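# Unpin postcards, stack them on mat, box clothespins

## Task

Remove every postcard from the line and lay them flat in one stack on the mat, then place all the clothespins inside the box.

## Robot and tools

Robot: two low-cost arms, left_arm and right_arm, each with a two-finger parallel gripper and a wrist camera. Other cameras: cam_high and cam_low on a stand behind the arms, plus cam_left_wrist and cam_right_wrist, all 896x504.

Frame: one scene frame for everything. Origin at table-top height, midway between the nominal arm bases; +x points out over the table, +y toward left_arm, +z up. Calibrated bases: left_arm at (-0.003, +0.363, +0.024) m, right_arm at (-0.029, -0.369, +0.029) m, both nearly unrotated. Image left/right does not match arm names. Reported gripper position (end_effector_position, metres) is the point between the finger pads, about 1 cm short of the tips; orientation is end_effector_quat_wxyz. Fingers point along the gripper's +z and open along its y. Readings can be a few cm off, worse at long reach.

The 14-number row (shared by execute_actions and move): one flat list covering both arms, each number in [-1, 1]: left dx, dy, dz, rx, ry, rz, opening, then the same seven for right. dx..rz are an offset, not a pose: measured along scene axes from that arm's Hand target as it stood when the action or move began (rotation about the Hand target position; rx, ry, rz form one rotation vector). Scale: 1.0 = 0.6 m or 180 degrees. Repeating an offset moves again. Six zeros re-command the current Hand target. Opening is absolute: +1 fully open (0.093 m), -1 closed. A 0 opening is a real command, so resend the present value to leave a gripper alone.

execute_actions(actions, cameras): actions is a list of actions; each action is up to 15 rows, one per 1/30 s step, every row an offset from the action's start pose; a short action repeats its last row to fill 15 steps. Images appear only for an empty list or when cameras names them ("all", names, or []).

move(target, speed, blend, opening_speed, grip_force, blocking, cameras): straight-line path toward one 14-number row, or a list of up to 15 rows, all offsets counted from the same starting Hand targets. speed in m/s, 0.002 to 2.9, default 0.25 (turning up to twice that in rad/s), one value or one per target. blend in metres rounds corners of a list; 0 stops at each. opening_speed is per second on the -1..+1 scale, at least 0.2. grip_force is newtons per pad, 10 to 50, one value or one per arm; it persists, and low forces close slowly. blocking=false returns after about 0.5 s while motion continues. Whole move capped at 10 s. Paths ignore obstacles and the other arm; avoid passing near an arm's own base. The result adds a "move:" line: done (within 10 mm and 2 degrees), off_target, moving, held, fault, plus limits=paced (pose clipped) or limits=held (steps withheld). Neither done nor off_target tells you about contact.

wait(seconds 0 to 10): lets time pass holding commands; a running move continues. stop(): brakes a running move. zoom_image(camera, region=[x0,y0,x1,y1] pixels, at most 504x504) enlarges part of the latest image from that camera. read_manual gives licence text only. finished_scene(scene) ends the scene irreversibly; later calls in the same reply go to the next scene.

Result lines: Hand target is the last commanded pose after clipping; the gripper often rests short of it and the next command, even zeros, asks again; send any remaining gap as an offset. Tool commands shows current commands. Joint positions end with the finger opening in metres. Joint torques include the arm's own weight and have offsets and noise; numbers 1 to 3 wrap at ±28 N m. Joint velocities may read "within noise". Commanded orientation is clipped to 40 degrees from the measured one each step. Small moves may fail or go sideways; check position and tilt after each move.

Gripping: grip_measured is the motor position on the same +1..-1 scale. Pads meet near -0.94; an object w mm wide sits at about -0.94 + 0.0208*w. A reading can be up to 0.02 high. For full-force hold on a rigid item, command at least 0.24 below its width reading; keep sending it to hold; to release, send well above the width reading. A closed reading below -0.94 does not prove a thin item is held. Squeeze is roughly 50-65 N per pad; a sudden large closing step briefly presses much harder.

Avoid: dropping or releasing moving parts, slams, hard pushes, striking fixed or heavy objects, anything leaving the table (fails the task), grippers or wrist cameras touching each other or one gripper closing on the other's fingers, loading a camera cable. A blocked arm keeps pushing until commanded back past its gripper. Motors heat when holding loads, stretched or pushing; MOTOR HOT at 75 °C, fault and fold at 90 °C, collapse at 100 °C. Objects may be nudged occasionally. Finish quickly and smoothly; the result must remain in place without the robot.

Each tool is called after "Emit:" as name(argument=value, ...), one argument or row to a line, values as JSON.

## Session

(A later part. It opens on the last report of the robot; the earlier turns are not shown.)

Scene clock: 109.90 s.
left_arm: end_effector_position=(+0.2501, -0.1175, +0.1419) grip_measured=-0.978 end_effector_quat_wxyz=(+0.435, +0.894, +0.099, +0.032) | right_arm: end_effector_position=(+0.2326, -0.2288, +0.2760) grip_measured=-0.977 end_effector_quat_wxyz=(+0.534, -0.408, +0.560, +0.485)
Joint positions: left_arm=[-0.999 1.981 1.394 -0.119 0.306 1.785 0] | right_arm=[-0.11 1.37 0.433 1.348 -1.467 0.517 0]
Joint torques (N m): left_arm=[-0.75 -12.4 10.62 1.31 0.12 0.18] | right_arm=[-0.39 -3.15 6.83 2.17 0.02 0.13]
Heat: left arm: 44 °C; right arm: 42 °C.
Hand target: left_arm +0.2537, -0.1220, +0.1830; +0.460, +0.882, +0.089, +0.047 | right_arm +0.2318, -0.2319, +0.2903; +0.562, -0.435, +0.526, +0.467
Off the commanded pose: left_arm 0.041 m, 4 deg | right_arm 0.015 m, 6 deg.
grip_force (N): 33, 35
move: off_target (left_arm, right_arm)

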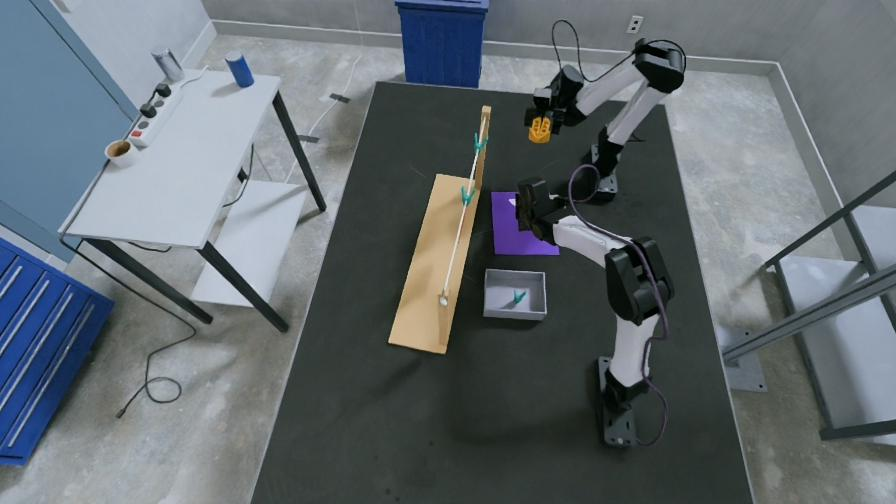

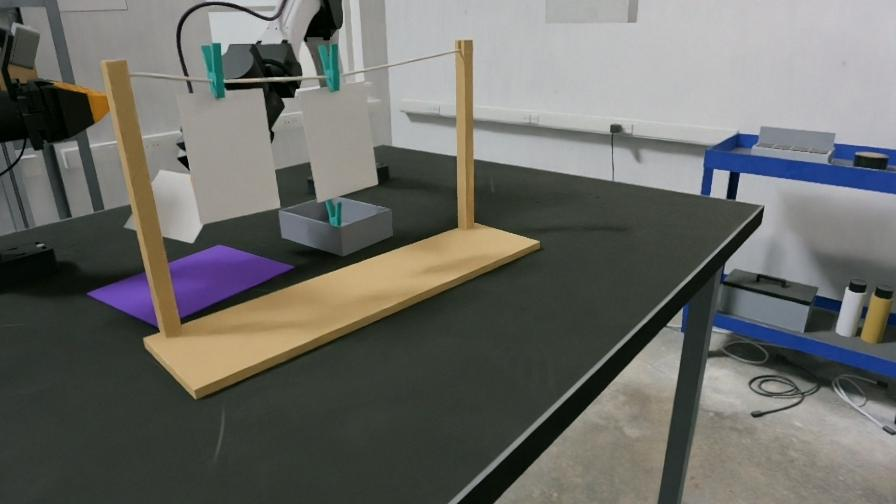

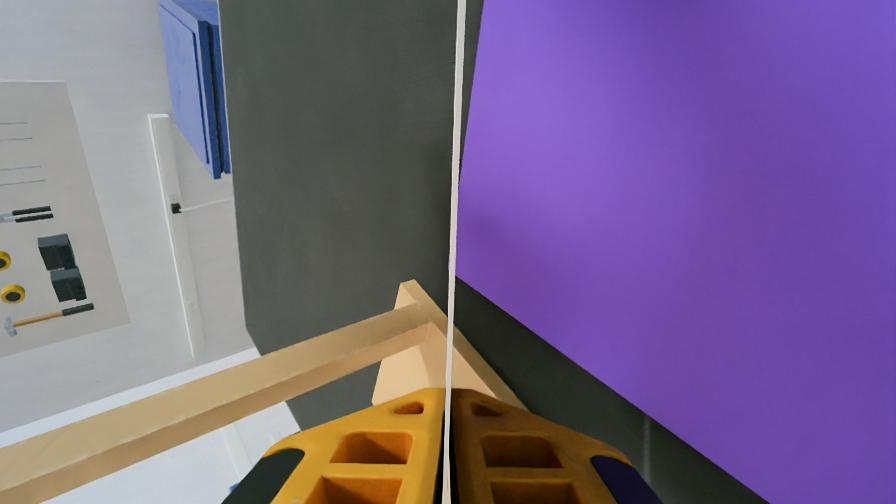

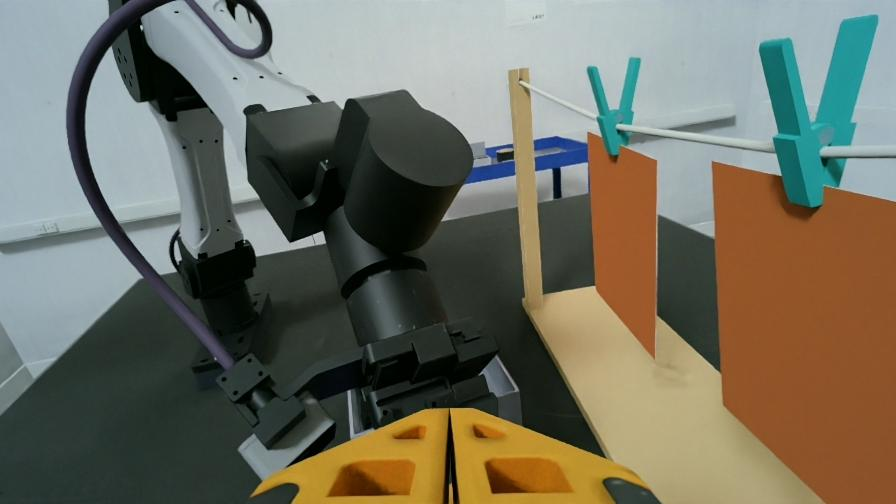

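Emit:
move(
  target=[0,0.01,-0.05,0,0,0,-1,-0.03,0.0,-0.03,-0.355,0.428,-0.331,-1],
  speed=0.2,
  cameras=["all"],
)

Scene clock: 116.07 s.
left_arm: end_effector_position=(+0.2461, -0.1114, +0.1295) grip_measured=-0.978 end_effector_quat_wxyz=(+0.423, +0.900, +0.099, +0.028) | right_arm: end_effector_position=(+0.2140, -0.2304, +0.2622) grip_measured=-0.977 end_effector_quat_wxyz=(+0.067, -0.002, +0.996, +0.051)
Joint positions: left_arm=[-0.999 1.981 1.363 -0.117 0.306 1.793 0] | right_arm=[0.502 1.516 1.661 -1.55 -0.025 0.501 0]
Joint torques (N m): left_arm=[-0.01 -10.91 5.31 2.26 0.19 0.19] | right_arm=[0.58 -4.82 7.73 0.59 0.17 0.17]
Heat: left arm: 44 °C; right arm: 40 °C.
Hand target: left_arm +0.2537, -0.1160, +0.1530; +0.460, +0.882, +0.089, +0.047 | right_arm +0.2138, -0.2319, +0.2723; +0.000, +0.000, +1.000, +0.001
Off the commanded pose: left_arm 0.025 m, 5 deg | right_arm 0.010 m, 10 deg.
joint sent to its limit (right arm) — joint 4 (wrist pitch), lower limit. The joint targets are off in position and orientation.
grip_force (N): 33, 35
move: off_target (left_arm, right_arm)

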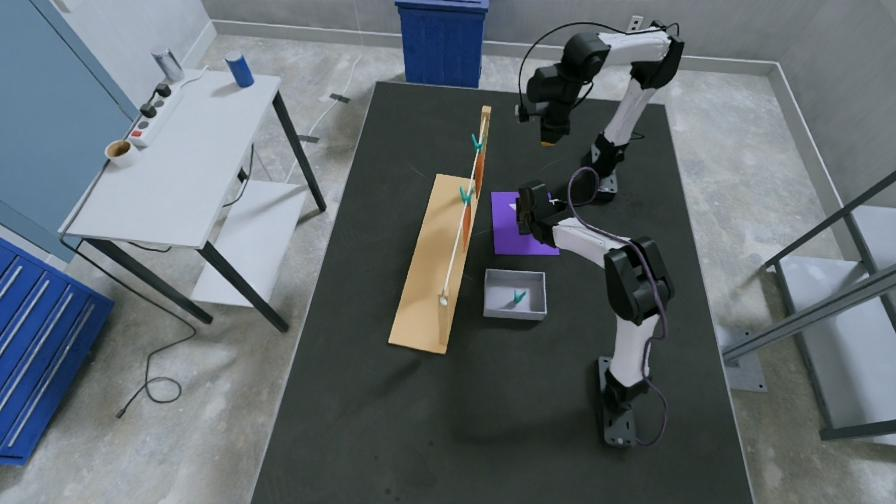

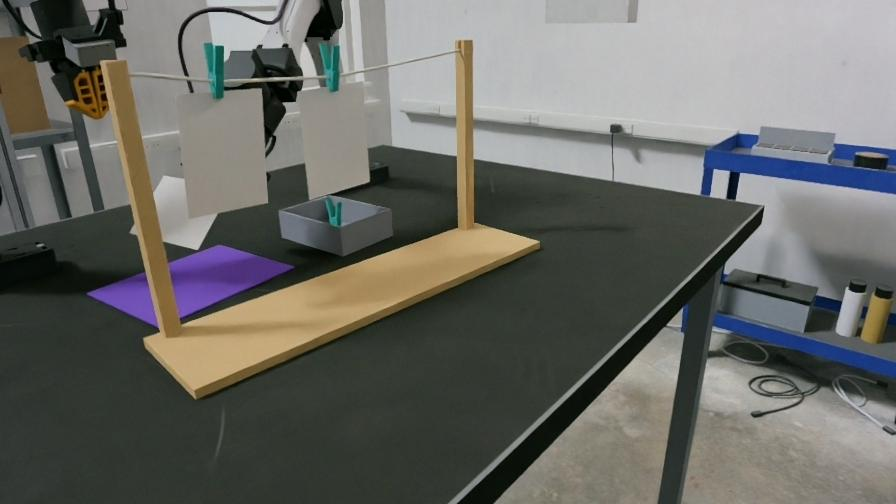

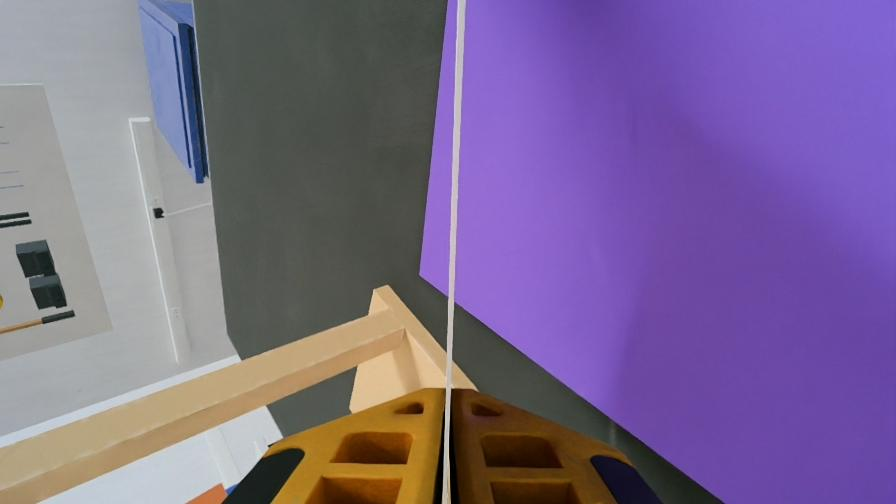

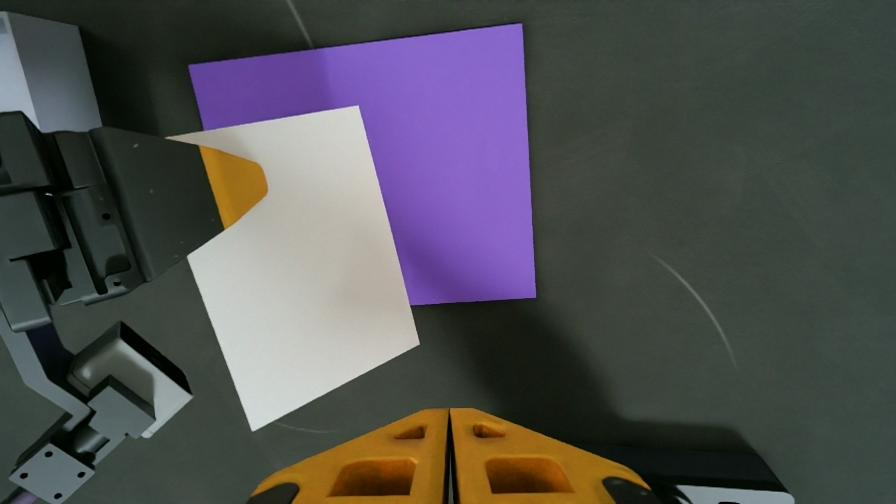

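Emit:
move(
  target=[
    [0.01,0,-0.08,-0.055,-0.011,0,-1,0,0,0,0,0,0,-1],
    [0.012,0,-0.13,-0.088,-0.017,0,-1,0,0,0,0,0,0,-1],
  ],
  speed=0.12,
  blend=[0.02,0],
  cameras=["cam_low","cam_right_wrist","cam_left_wrist"],
)

Scene clock: 119.00 s.
left_arm: end_effector_position=(+0.2579, -0.1134, +0.0654) grip_measured=-0.978 end_effector_quat_wxyz=(+0.552, +0.827, +0.084, +0.062) | right_arm: end_effector_position=(+0.2140, -0.2304, +0.2622) grip_measured=-0.977 end_effector_quat_wxyz=(+0.067, -0.002, +0.996, +0.051)
Joint positions: left_arm=[-0.965 2.173 1.047 0.703 0.366 1.741 0] | right_arm=[0.502 1.516 1.661 -1.55 -0.025 0.501 0]
Joint torques (N m): left_arm=[0.13 -7.47 4.49 2.64 0.44 -0.22] | right_arm=[0.61 -4.78 7.71 0.6 0.18 0.16]
Heat: left arm: 44 °C; right arm: 39 °C.
Hand target: left_arm +0.2609, -0.1160, +0.0750; +0.579, +0.809, +0.082, +0.057 | right_arm +0.2138, -0.2319, +0.2723; +0.000, +0.000, +1.000, +0.001
Off the commanded pose: left_arm 0.010 m, 4 deg | right_arm 0.010 m, 10 deg.
joint sent to its limit (right arm) — joint 4 (wrist pitch), lower limit. The joint targets are off in position and orientation.
grip_force (N): 33, 35
move: off_target (left_arm, right_arm)
Images, in order (width x height): cam_low 896x504, cam_left_wrist 896x504, cam_right_wrist 896x504.

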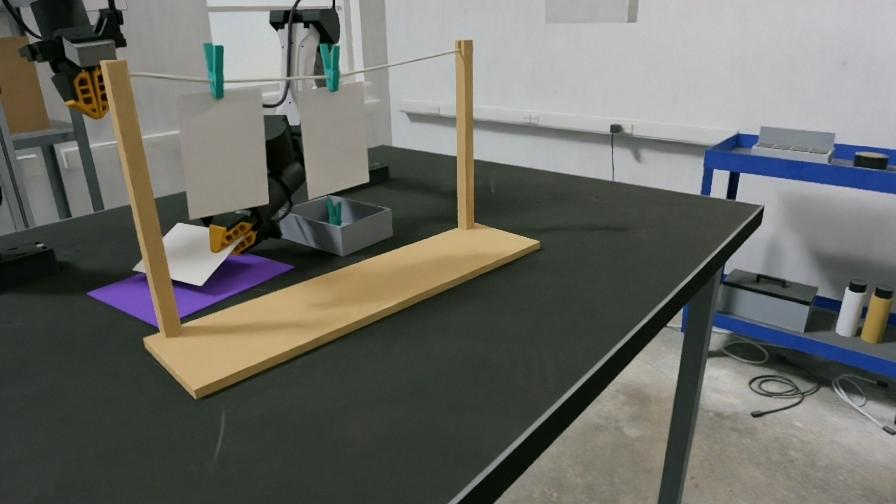

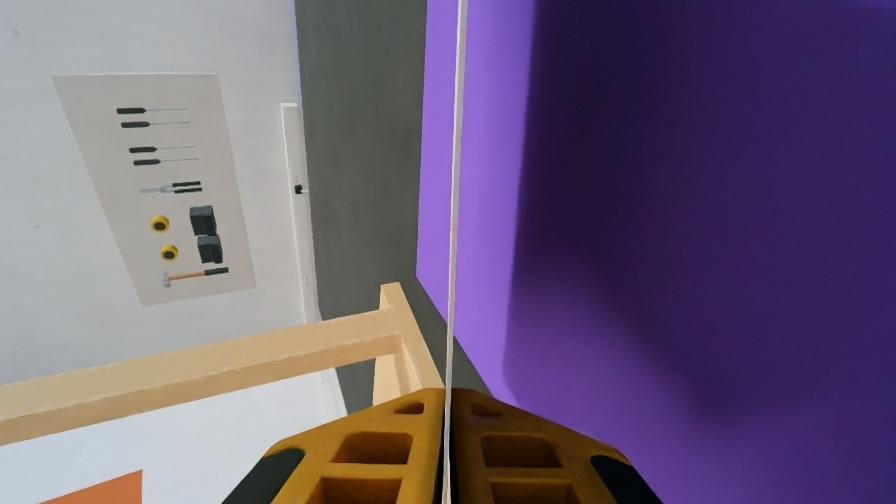

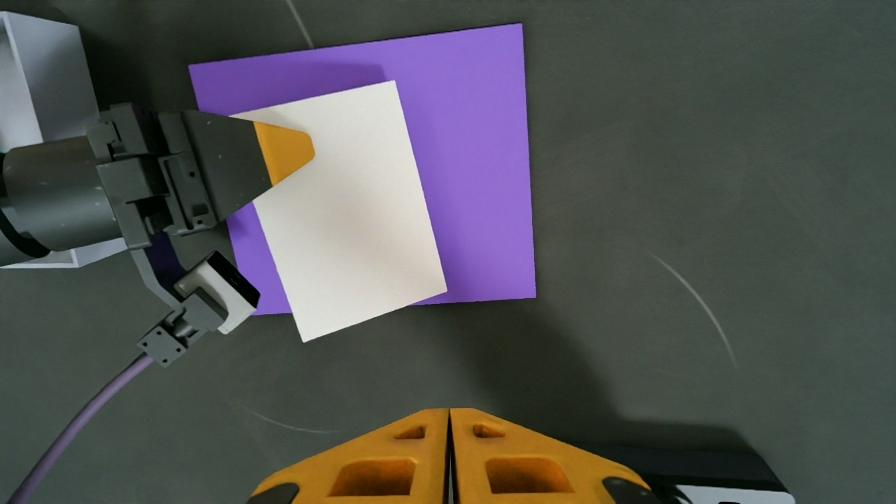

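Emit:
move(
  target=[
    [0.023,-0.012,-0.02,0,0,-0.044,-1,0,0,0,0,0,0,-1],
    [0.023,-0.012,-0.045,0,0,-0.044,-1,0,0,0,0,0,0,-1],
  ],
  speed=0.1,
  blend=[0.01,0],
  cameras=["cam_low","cam_right_wrist"],
)

Scene clock: 121.13 s.
left_arm: end_effector_position=(+0.2735, -0.1160, +0.0434) grip_measured=-0.978 end_effector_quat_wxyz=(+0.570, +0.821, +0.038, +0.020) | right_arm: end_effector_position=(+0.2140, -0.2304, +0.2622) grip_measured=-0.977 end_effector_quat_wxyz=(+0.067, -0.002, +0.996, +0.051)
Joint positions: left_arm=[-0.892 2.303 1.139 0.739 0.559 1.796 0] | right_arm=[0.502 1.516 1.661 -1.55 -0.025 0.501 0]
Joint torques (N m): left_arm=[0.06 -7.38 6.97 2.01 0.4 0.09] | right_arm=[0.61 -4.78 7.73 0.6 0.18 0.15]
Heat: left arm: 43 °C; right arm: 39 °C.
Hand target: left_arm +0.2747, -0.1232, +0.0480; +0.582, +0.813, +0.026, +0.017 | right_arm +0.2138, -0.2319, +0.2723; +0.000, +0.000, +1.000, +0.001
Off the commanded pose: left_arm 0.009 m, 2 deg | right_arm 0.010 m, 10 deg.
joint sent to its limit (right arm) — joint 4 (wrist pitch), lower limit. The joint targets are off in position and orientation.
grip_force (N): 33, 35
move: off_target (right_arm); blend cut to 0.0075 m at target 1
Images, in order (width x height): cam_low 896x504, cam_right_wrist 896x504.

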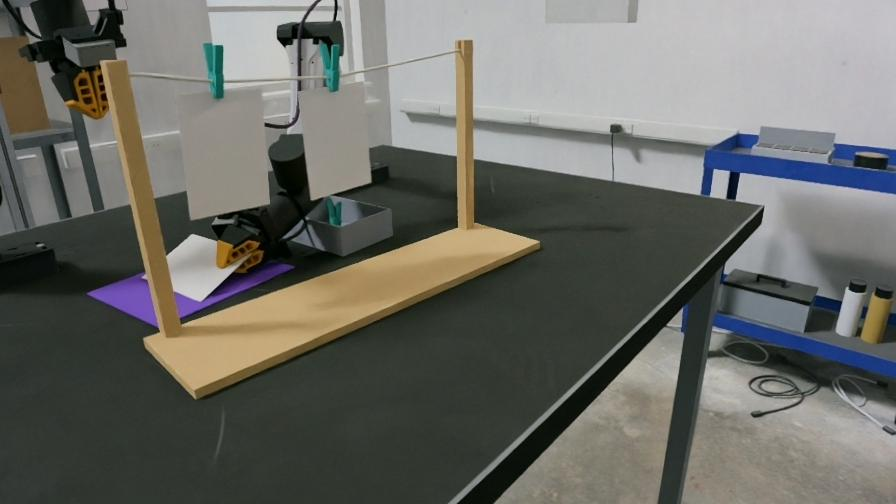

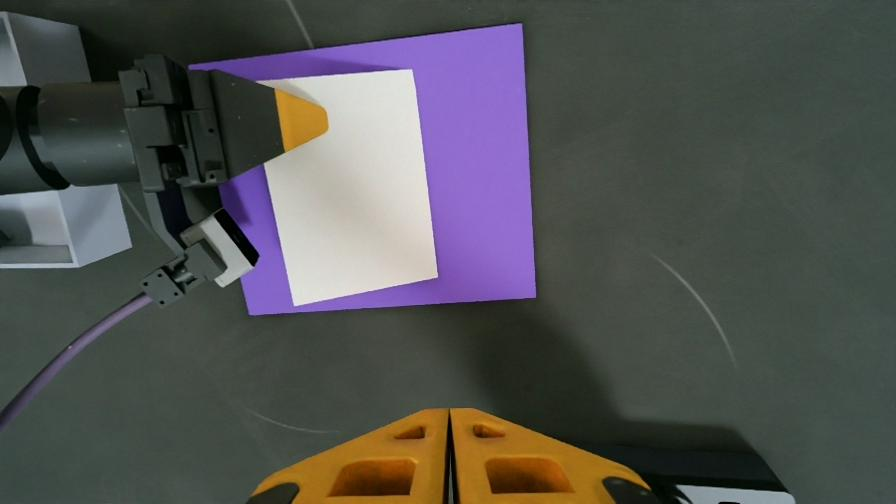

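Emit:
move(
  target=[
    [0,0,-0.012,0,0,0,-1,0.016,0.08,-0.15,0,0,0,-1],
    [0,0,-0.012,0,0,0,-1,0.016,0.085,-0.33,0,0,0,-1],
  ],
  speed=0.15,
  blend=[0.03,0],
  cameras=["cam_high","cam_low","cam_right_wrist"],
)

Scene clock: 123.80 s.
left_arm: end_effector_position=(+0.2738, -0.1174, +0.0418) grip_measured=-0.978 end_effector_quat_wxyz=(+0.577, +0.816, +0.033, +0.024) | right_arm: end_effector_position=(+0.2176, -0.1836, +0.0740) grip_measured=-0.977 end_effector_quat_wxyz=(-0.017, -0.009, +1.000, -0.002)
Joint positions: left_arm=[-0.892 2.322 1.139 0.779 0.564 1.796 0] | right_arm=[0.634 1.79 1.21 -1.02 -0.017 0.618 0]
Joint torques (N m): left_arm=[0.09 -7.16 6.89 1.86 0.34 0.08] | right_arm=[0.64 -6.95 4.34 0.69 0.13 0.16]
Heat: left arm: 44 °C; right arm: 38 °C.
Hand target: left_arm +0.2747, -0.1232, +0.0408; +0.582, +0.813, +0.026, +0.017 | right_arm +0.2234, -0.1809, +0.0743; +0.000, +0.000, +1.000, +0.001
Off the commanded pose: left_arm 0.006 m, 1 deg | right_arm 0.006 m, 2 deg.
grip_force (N): 33, 35
move: done
Images, in order (width x height): cam_high 896x504, cam_low 896x504, cam_right_wrist 896x504.

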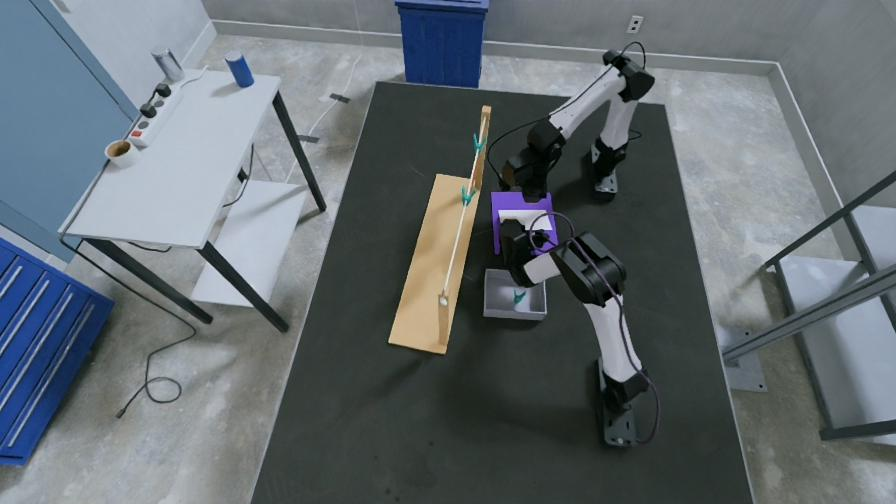

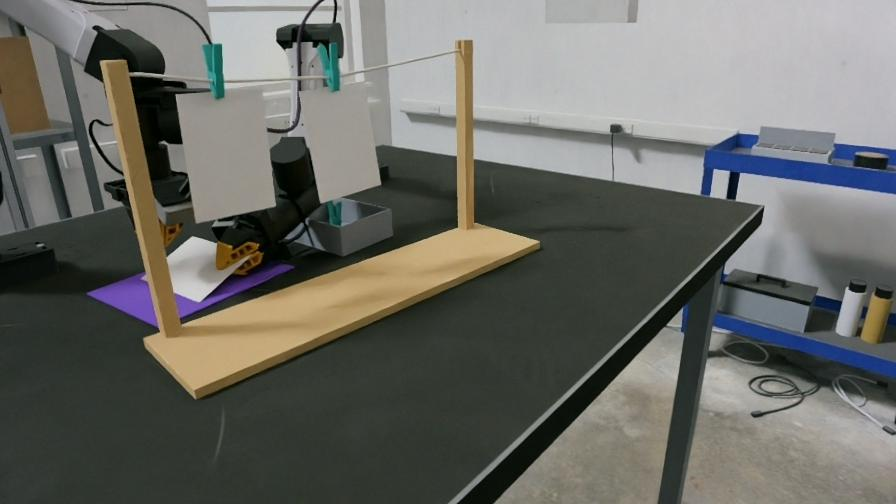

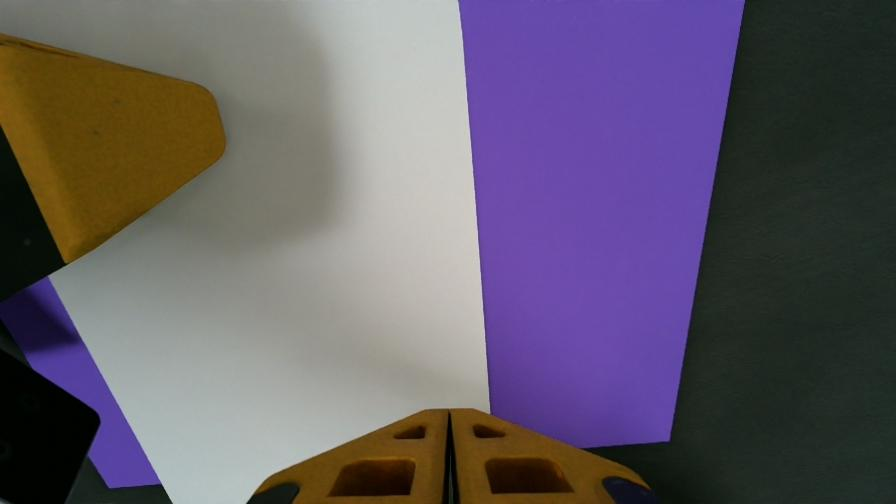

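Emit:
move(
  target=[0,0.0,-0.02,0,0,0,-1,0,0.02,-0.07,0,0,0,-1],
  speed=0.08,
  cameras=["cam_low","cam_right_wrist"],
)

Scene clock: 125.57 s.
left_arm: end_effector_position=(+0.2751, -0.1207, +0.0400) grip_measured=-0.978 end_effector_quat_wxyz=(+0.588, +0.808, +0.026, +0.028) | right_arm: end_effector_position=(+0.2182, -0.1717, +0.0325) grip_measured=-0.977 end_effector_quat_wxyz=(-0.016, -0.008, +1.000, -0.001)
Joint positions: left_arm=[-0.892 2.351 1.148 0.829 0.571 1.796 0] | right_arm=[0.663 1.879 1.146 -0.864 -0.017 0.649 0]
Joint torques (N m): left_arm=[0.1 -6.76 6.2 1.73 0.25 0.08] | right_arm=[0.65 -7.2 4.11 0.69 0.13 0.17]
Heat: left arm: 43 °C; right arm: 38 °C.
Hand target: left_arm +0.2747, -0.1232, +0.0288; +0.582, +0.813, +0.026, +0.017 | right_arm +0.2234, -0.1689, +0.0323; +0.000, +0.000, +1.000, +0.001
Off the commanded pose: left_arm 0.011 m, 2 deg | right_arm 0.006 m, 2 deg.
grip_force (N): 33, 35
move: off_target (left_arm)
Images, in order (width x height): cam_low 896x504, cam_right_wrist 896x504.

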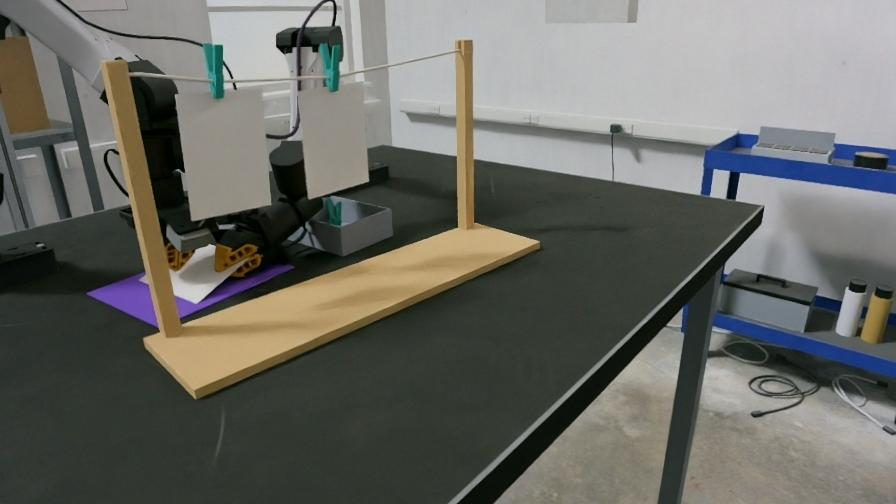

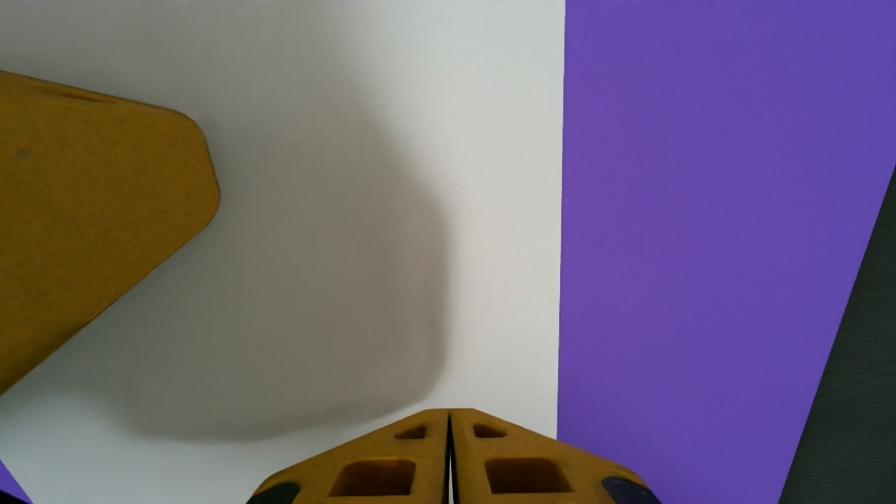

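Emit:
move(
  target=[0,0.0,0.0,0,0,0,-1,0,0.0,-0.07,0,0,0,-1],
  speed=0.05,
  cameras=["cam_low","cam_right_wrist"],
)

Scene clock: 127.03 s.
left_arm: end_effector_position=(+0.2750, -0.1207, +0.0394) grip_measured=-0.978 end_effector_quat_wxyz=(+0.588, +0.808, +0.025, +0.029) | right_arm: end_effector_position=(+0.2162, -0.1727, +0.0178) grip_measured=-0.978 end_effector_quat_wxyz=(-0.015, -0.009, +1.000, -0.001)
Joint positions: left_arm=[-0.892 2.352 1.148 0.831 0.571 1.799 0] | right_arm=[0.664 1.899 1.106 -0.803 -0.017 0.649 0]
Joint torques (N m): left_arm=[0.08 -6.83 6.2 1.71 0.25 0.05] | right_arm=[0.61 -2.55 0.77 1.56 0.13 0.17]
Heat: left arm: 43 °C; right arm: 38 °C.
Hand target: left_arm +0.2747, -0.1232, +0.0288; +0.582, +0.813, +0.026, +0.017 | right_arm +0.2234, -0.1689, -0.0097; +0.000, +0.000, +1.000, +0.001
Off the commanded pose: left_arm 0.011 m, 2 deg | right_arm 0.029 m, 2 deg.
grip_force (N): 33, 35
move: off_target (left_arm, right_arm)
Images, in order (width x height): cam_low 896x504, cam_right_wrist 896x504.

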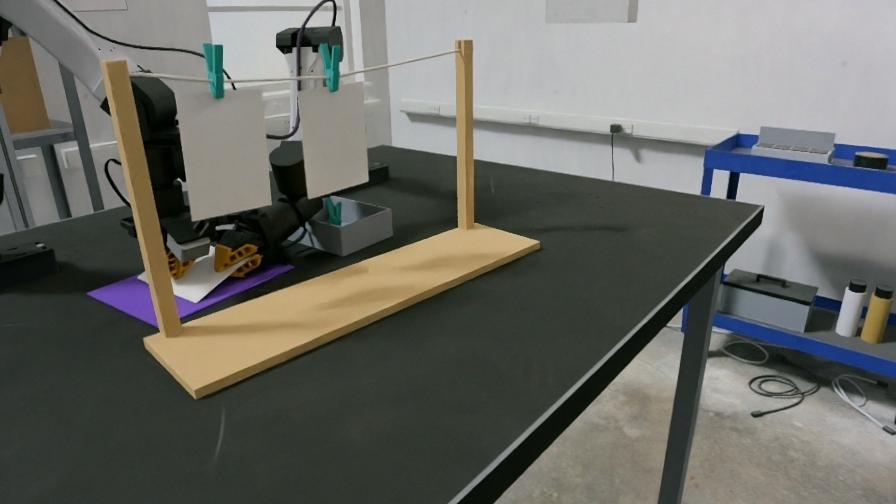

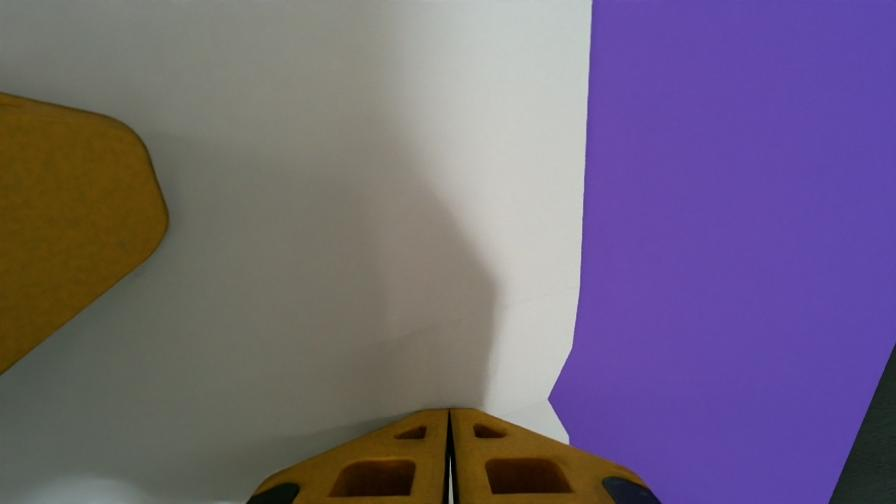

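Emit:
move(
  target=[0,0.0,0.02,0,0,0,-0.3,0,0.0,0.01,0,0,0,-1],
  speed=0.05,
  opening_speed=0.5,
  cameras=["cam_low","cam_right_wrist","cam_left_wrist"],
)

Scene clock: 130.13 s.
left_arm: end_effector_position=(+0.2746, -0.1229, +0.0500) grip_measured=-0.303 end_effector_quat_wxyz=(+0.601, +0.799, +0.011, +0.030) | right_arm: end_effector_position=(+0.2166, -0.1717, +0.0148) grip_measured=-0.978 end_effector_quat_wxyz=(-0.013, -0.010, +1.000, +0.001)
Joint positions: left_arm=[-0.889 2.345 1.151 0.854 0.596 1.802 0.031] | right_arm=[0.666 1.904 1.098 -0.784 -0.017 0.649 0]
Joint torques (N m): left_arm=[-0.13 -9.16 5.67 1.21 0.08 0.01] | right_arm=[0.65 -3.63 2.28 1.22 0.13 0.17]
Heat: left arm: 43 °C; right arm: 38 °C.
Hand target: left_arm +0.2747, -0.1232, +0.0408; +0.582, +0.813, +0.026, +0.017 | right_arm +0.2234, -0.1689, -0.0037; +0.000, +0.000, +1.000, +0.001
Off the commanded pose: left_arm 0.009 m, 3 deg | right_arm 0.020 m, 2 deg.
grip_force (N): 33, 35
move: off_target (left_arm, right_arm)
Images, in order (width x height): cam_low 896x504, cam_left_wrist 896x504, cam_right_wrist 896x504.

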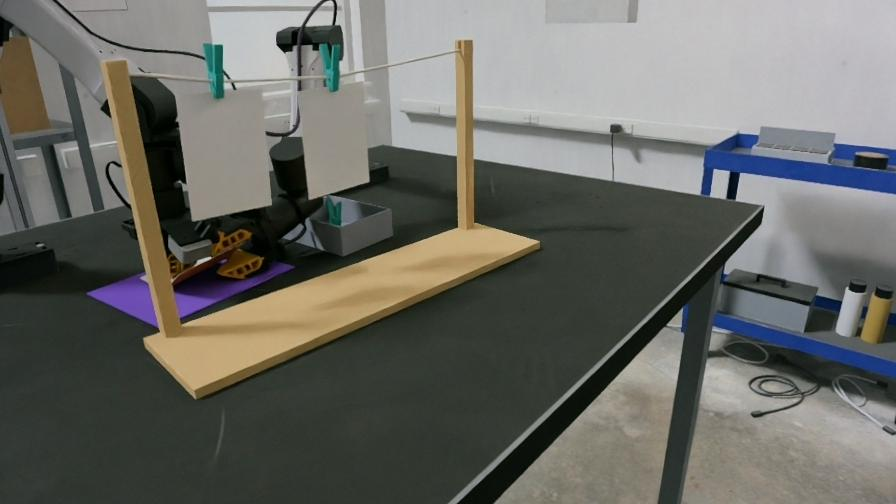

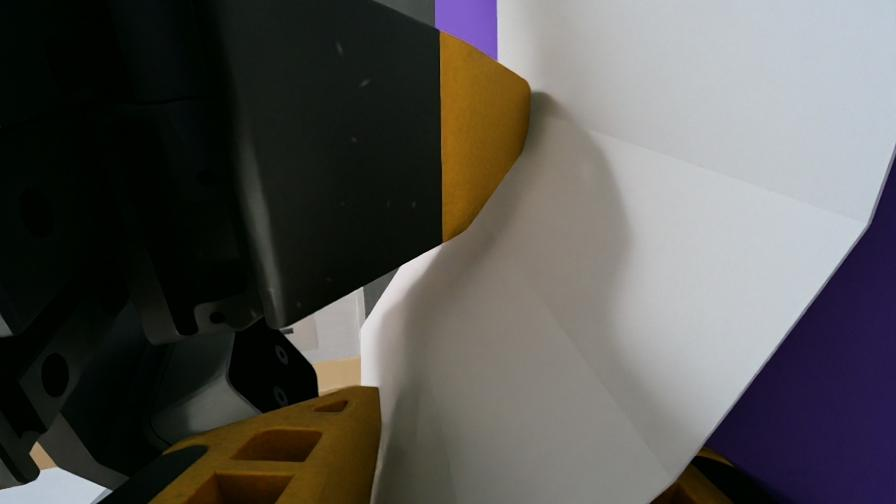

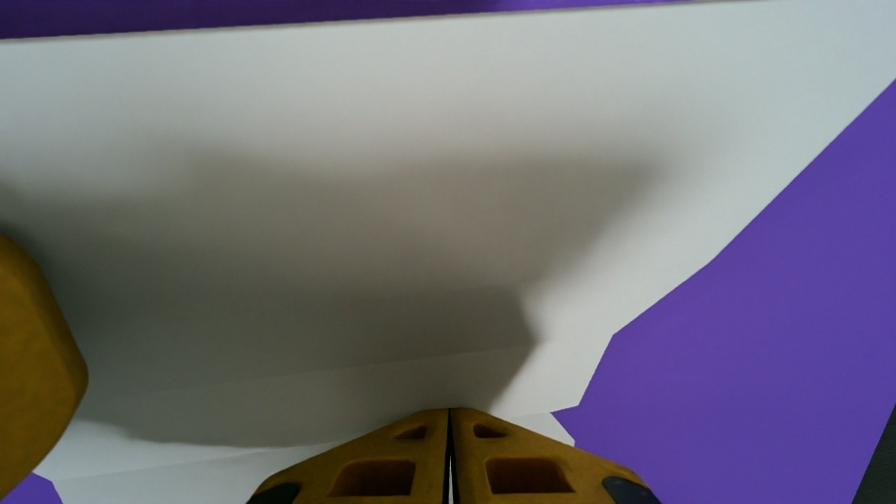

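Emit:
move(
  target=[-0.01,0.18,0.0,0,0,0,-0.3,0,0.0,0.0,0,0,0,-1],
  speed=0.08,
  cameras=["all"],
)

Scene clock: 132.37 s.
left_arm: end_effector_position=(+0.2707, -0.0261, +0.0463) grip_measured=-0.302 end_effector_quat_wxyz=(+0.592, +0.805, +0.014, +0.031) | right_arm: end_effector_position=(+0.2168, -0.1691, +0.0111) grip_measured=-0.978 end_effector_quat_wxyz=(-0.012, -0.013, +1.000, +0.001)
Joint positions: left_arm=[-0.725 2.184 0.817 0.953 0.737 1.892 0.031] | right_arm=[0.672 1.916 1.098 -0.77 -0.017 0.649 0]
Joint torques (N m): left_arm=[0.7 -8.69 1.69 1.43 0.36 0.09] | right_arm=[0.32 -4.56 2.35 1.12 0.12 0.16]
Heat: left arm: 43 °C; right arm: 37 °C.
Hand target: left_arm +0.2687, -0.0152, +0.0408; +0.582, +0.813, +0.026, +0.017 | right_arm +0.2234, -0.1689, -0.0037; +0.000, +0.000, +1.000, +0.001
Off the commanded pose: left_arm 0.012 m, 3 deg | right_arm 0.016 m, 2 deg.
grip_force (N): 33, 35
move: off_target (left_arm, right_arm)

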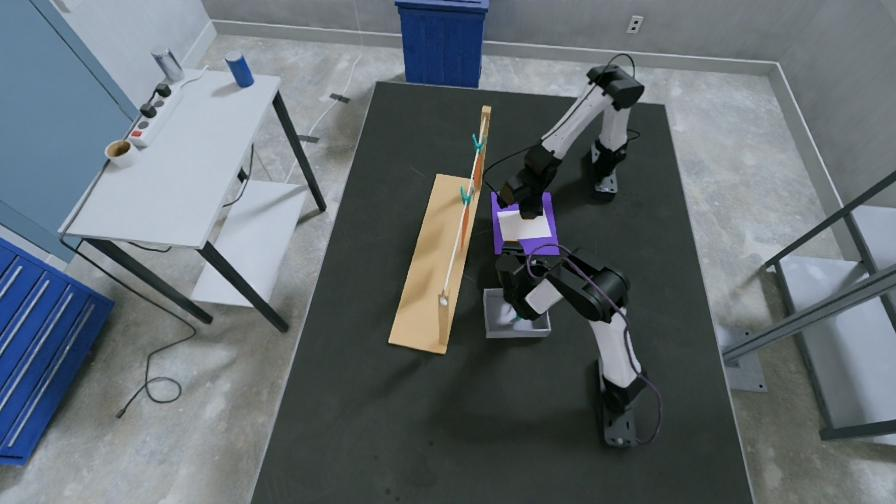

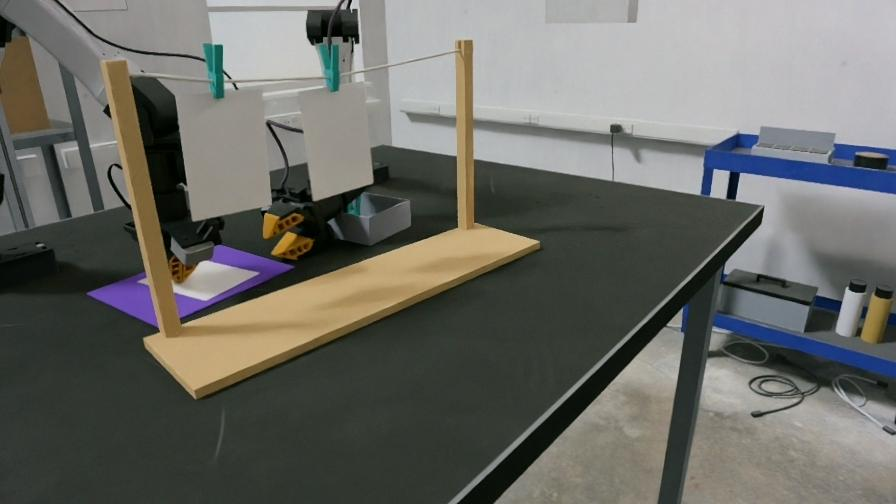

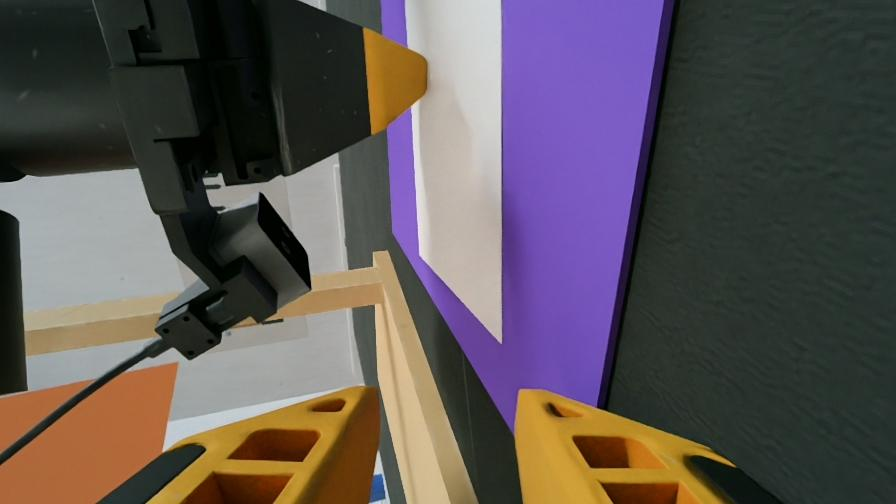

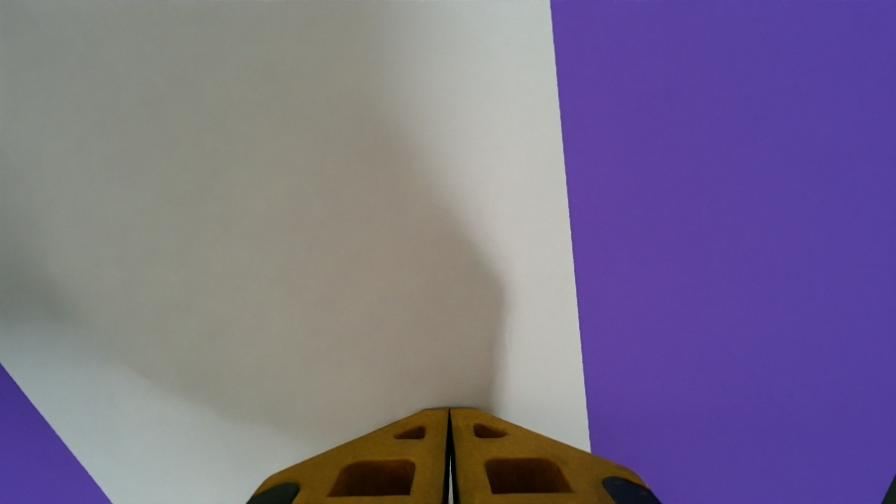

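Emit:
move(
  target=[
    [-0.01,-0.02,0.2,0,0,0,-0.3,0,0.0,0.1,0,0,0,-1],
    [-0.01,-0.02,0.3,0,0,0,-0.3,0,-0.05,0.3,0,0,0,-1],
  ],
  speed=0.15,
  blend=[0.02,0],
  cameras=["all"],
)

Scene clock: 135.17 s.
left_arm: end_effector_position=(+0.2645, -0.0216, +0.1931) grip_measured=-0.302 end_effector_quat_wxyz=(+0.570, +0.821, +0.035, +0.013) | right_arm: end_effector_position=(+0.2176, -0.2001, +0.1589) grip_measured=-0.978 end_effector_quat_wxyz=(-0.025, +0.007, +1.000, -0.007)
Joint positions: left_arm=[-0.731 1.694 0.987 0.223 0.72 1.885 0.031] | right_arm=[0.589 1.717 1.465 -1.369 -0.017 0.604 0]
Joint torques (N m): left_arm=[-0.91 -9.01 9.92 1.35 0.21 -0.07] | right_arm=[-0.14 -8.36 8.28 0.2 0.14 -0.13]
Heat: left arm: 43 °C; right arm: 37 °C.
Hand target: left_arm +0.2627, -0.0272, +0.2208; +0.582, +0.813, +0.026, +0.017 | right_arm +0.2234, -0.1989, +0.1763; +0.000, +0.000, +1.000, +0.001
Off the commanded pose: left_arm 0.028 m, 2 deg | right_arm 0.018 m, 3 deg.
grip_force (N): 33, 35
move: off_target (left_arm, right_arm)

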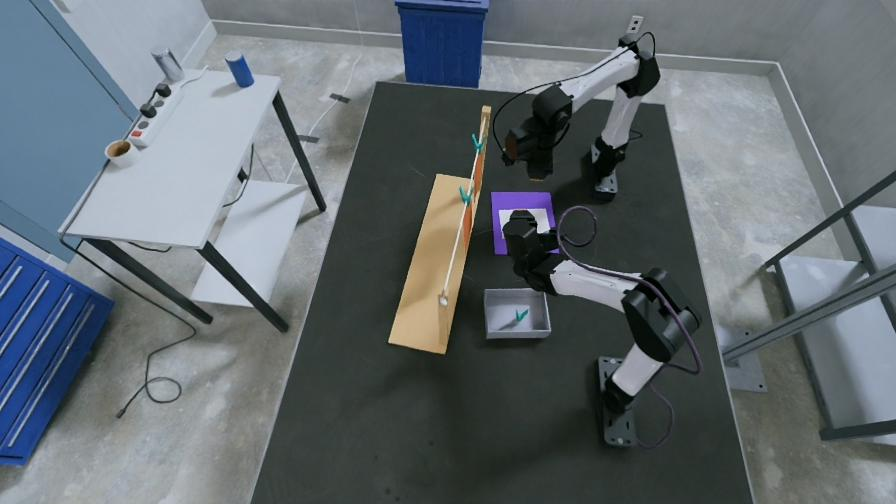

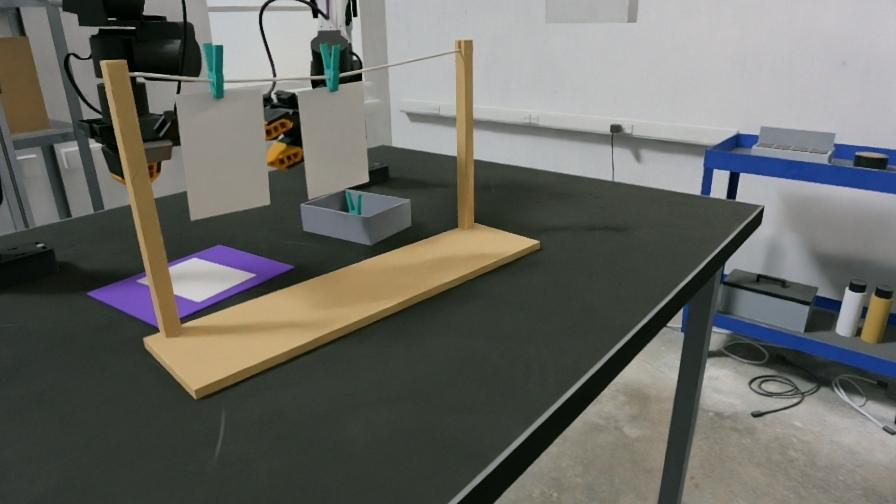

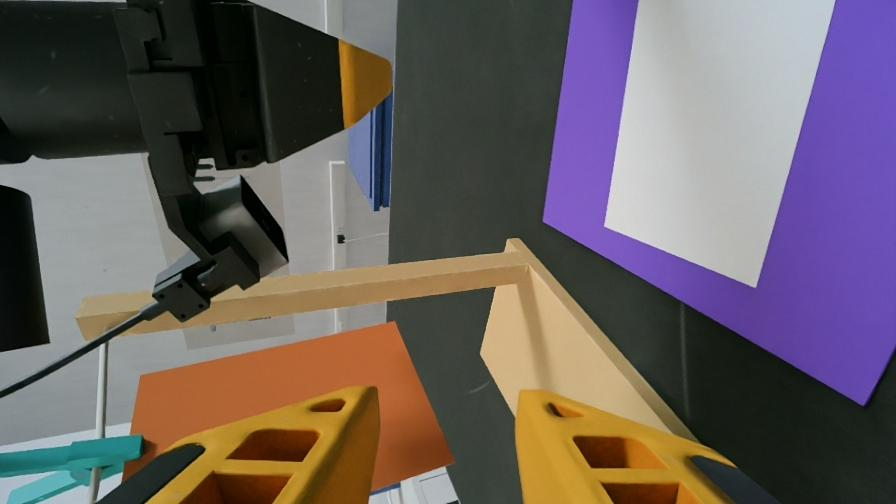

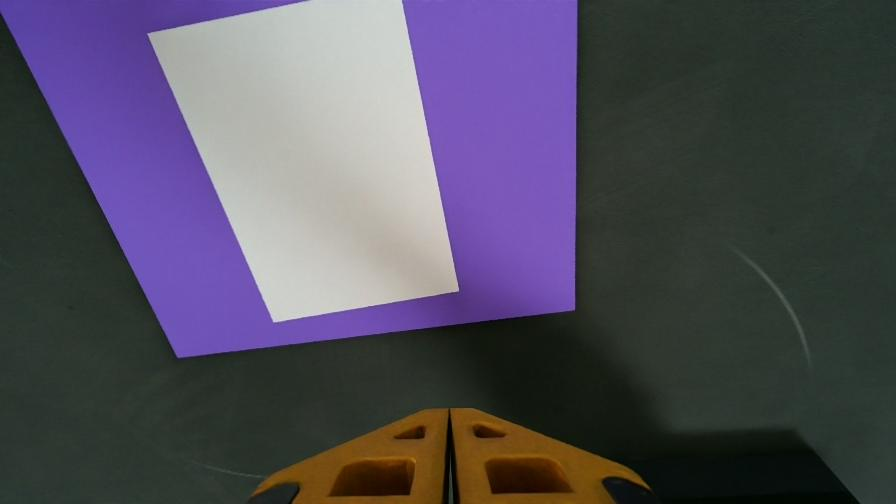

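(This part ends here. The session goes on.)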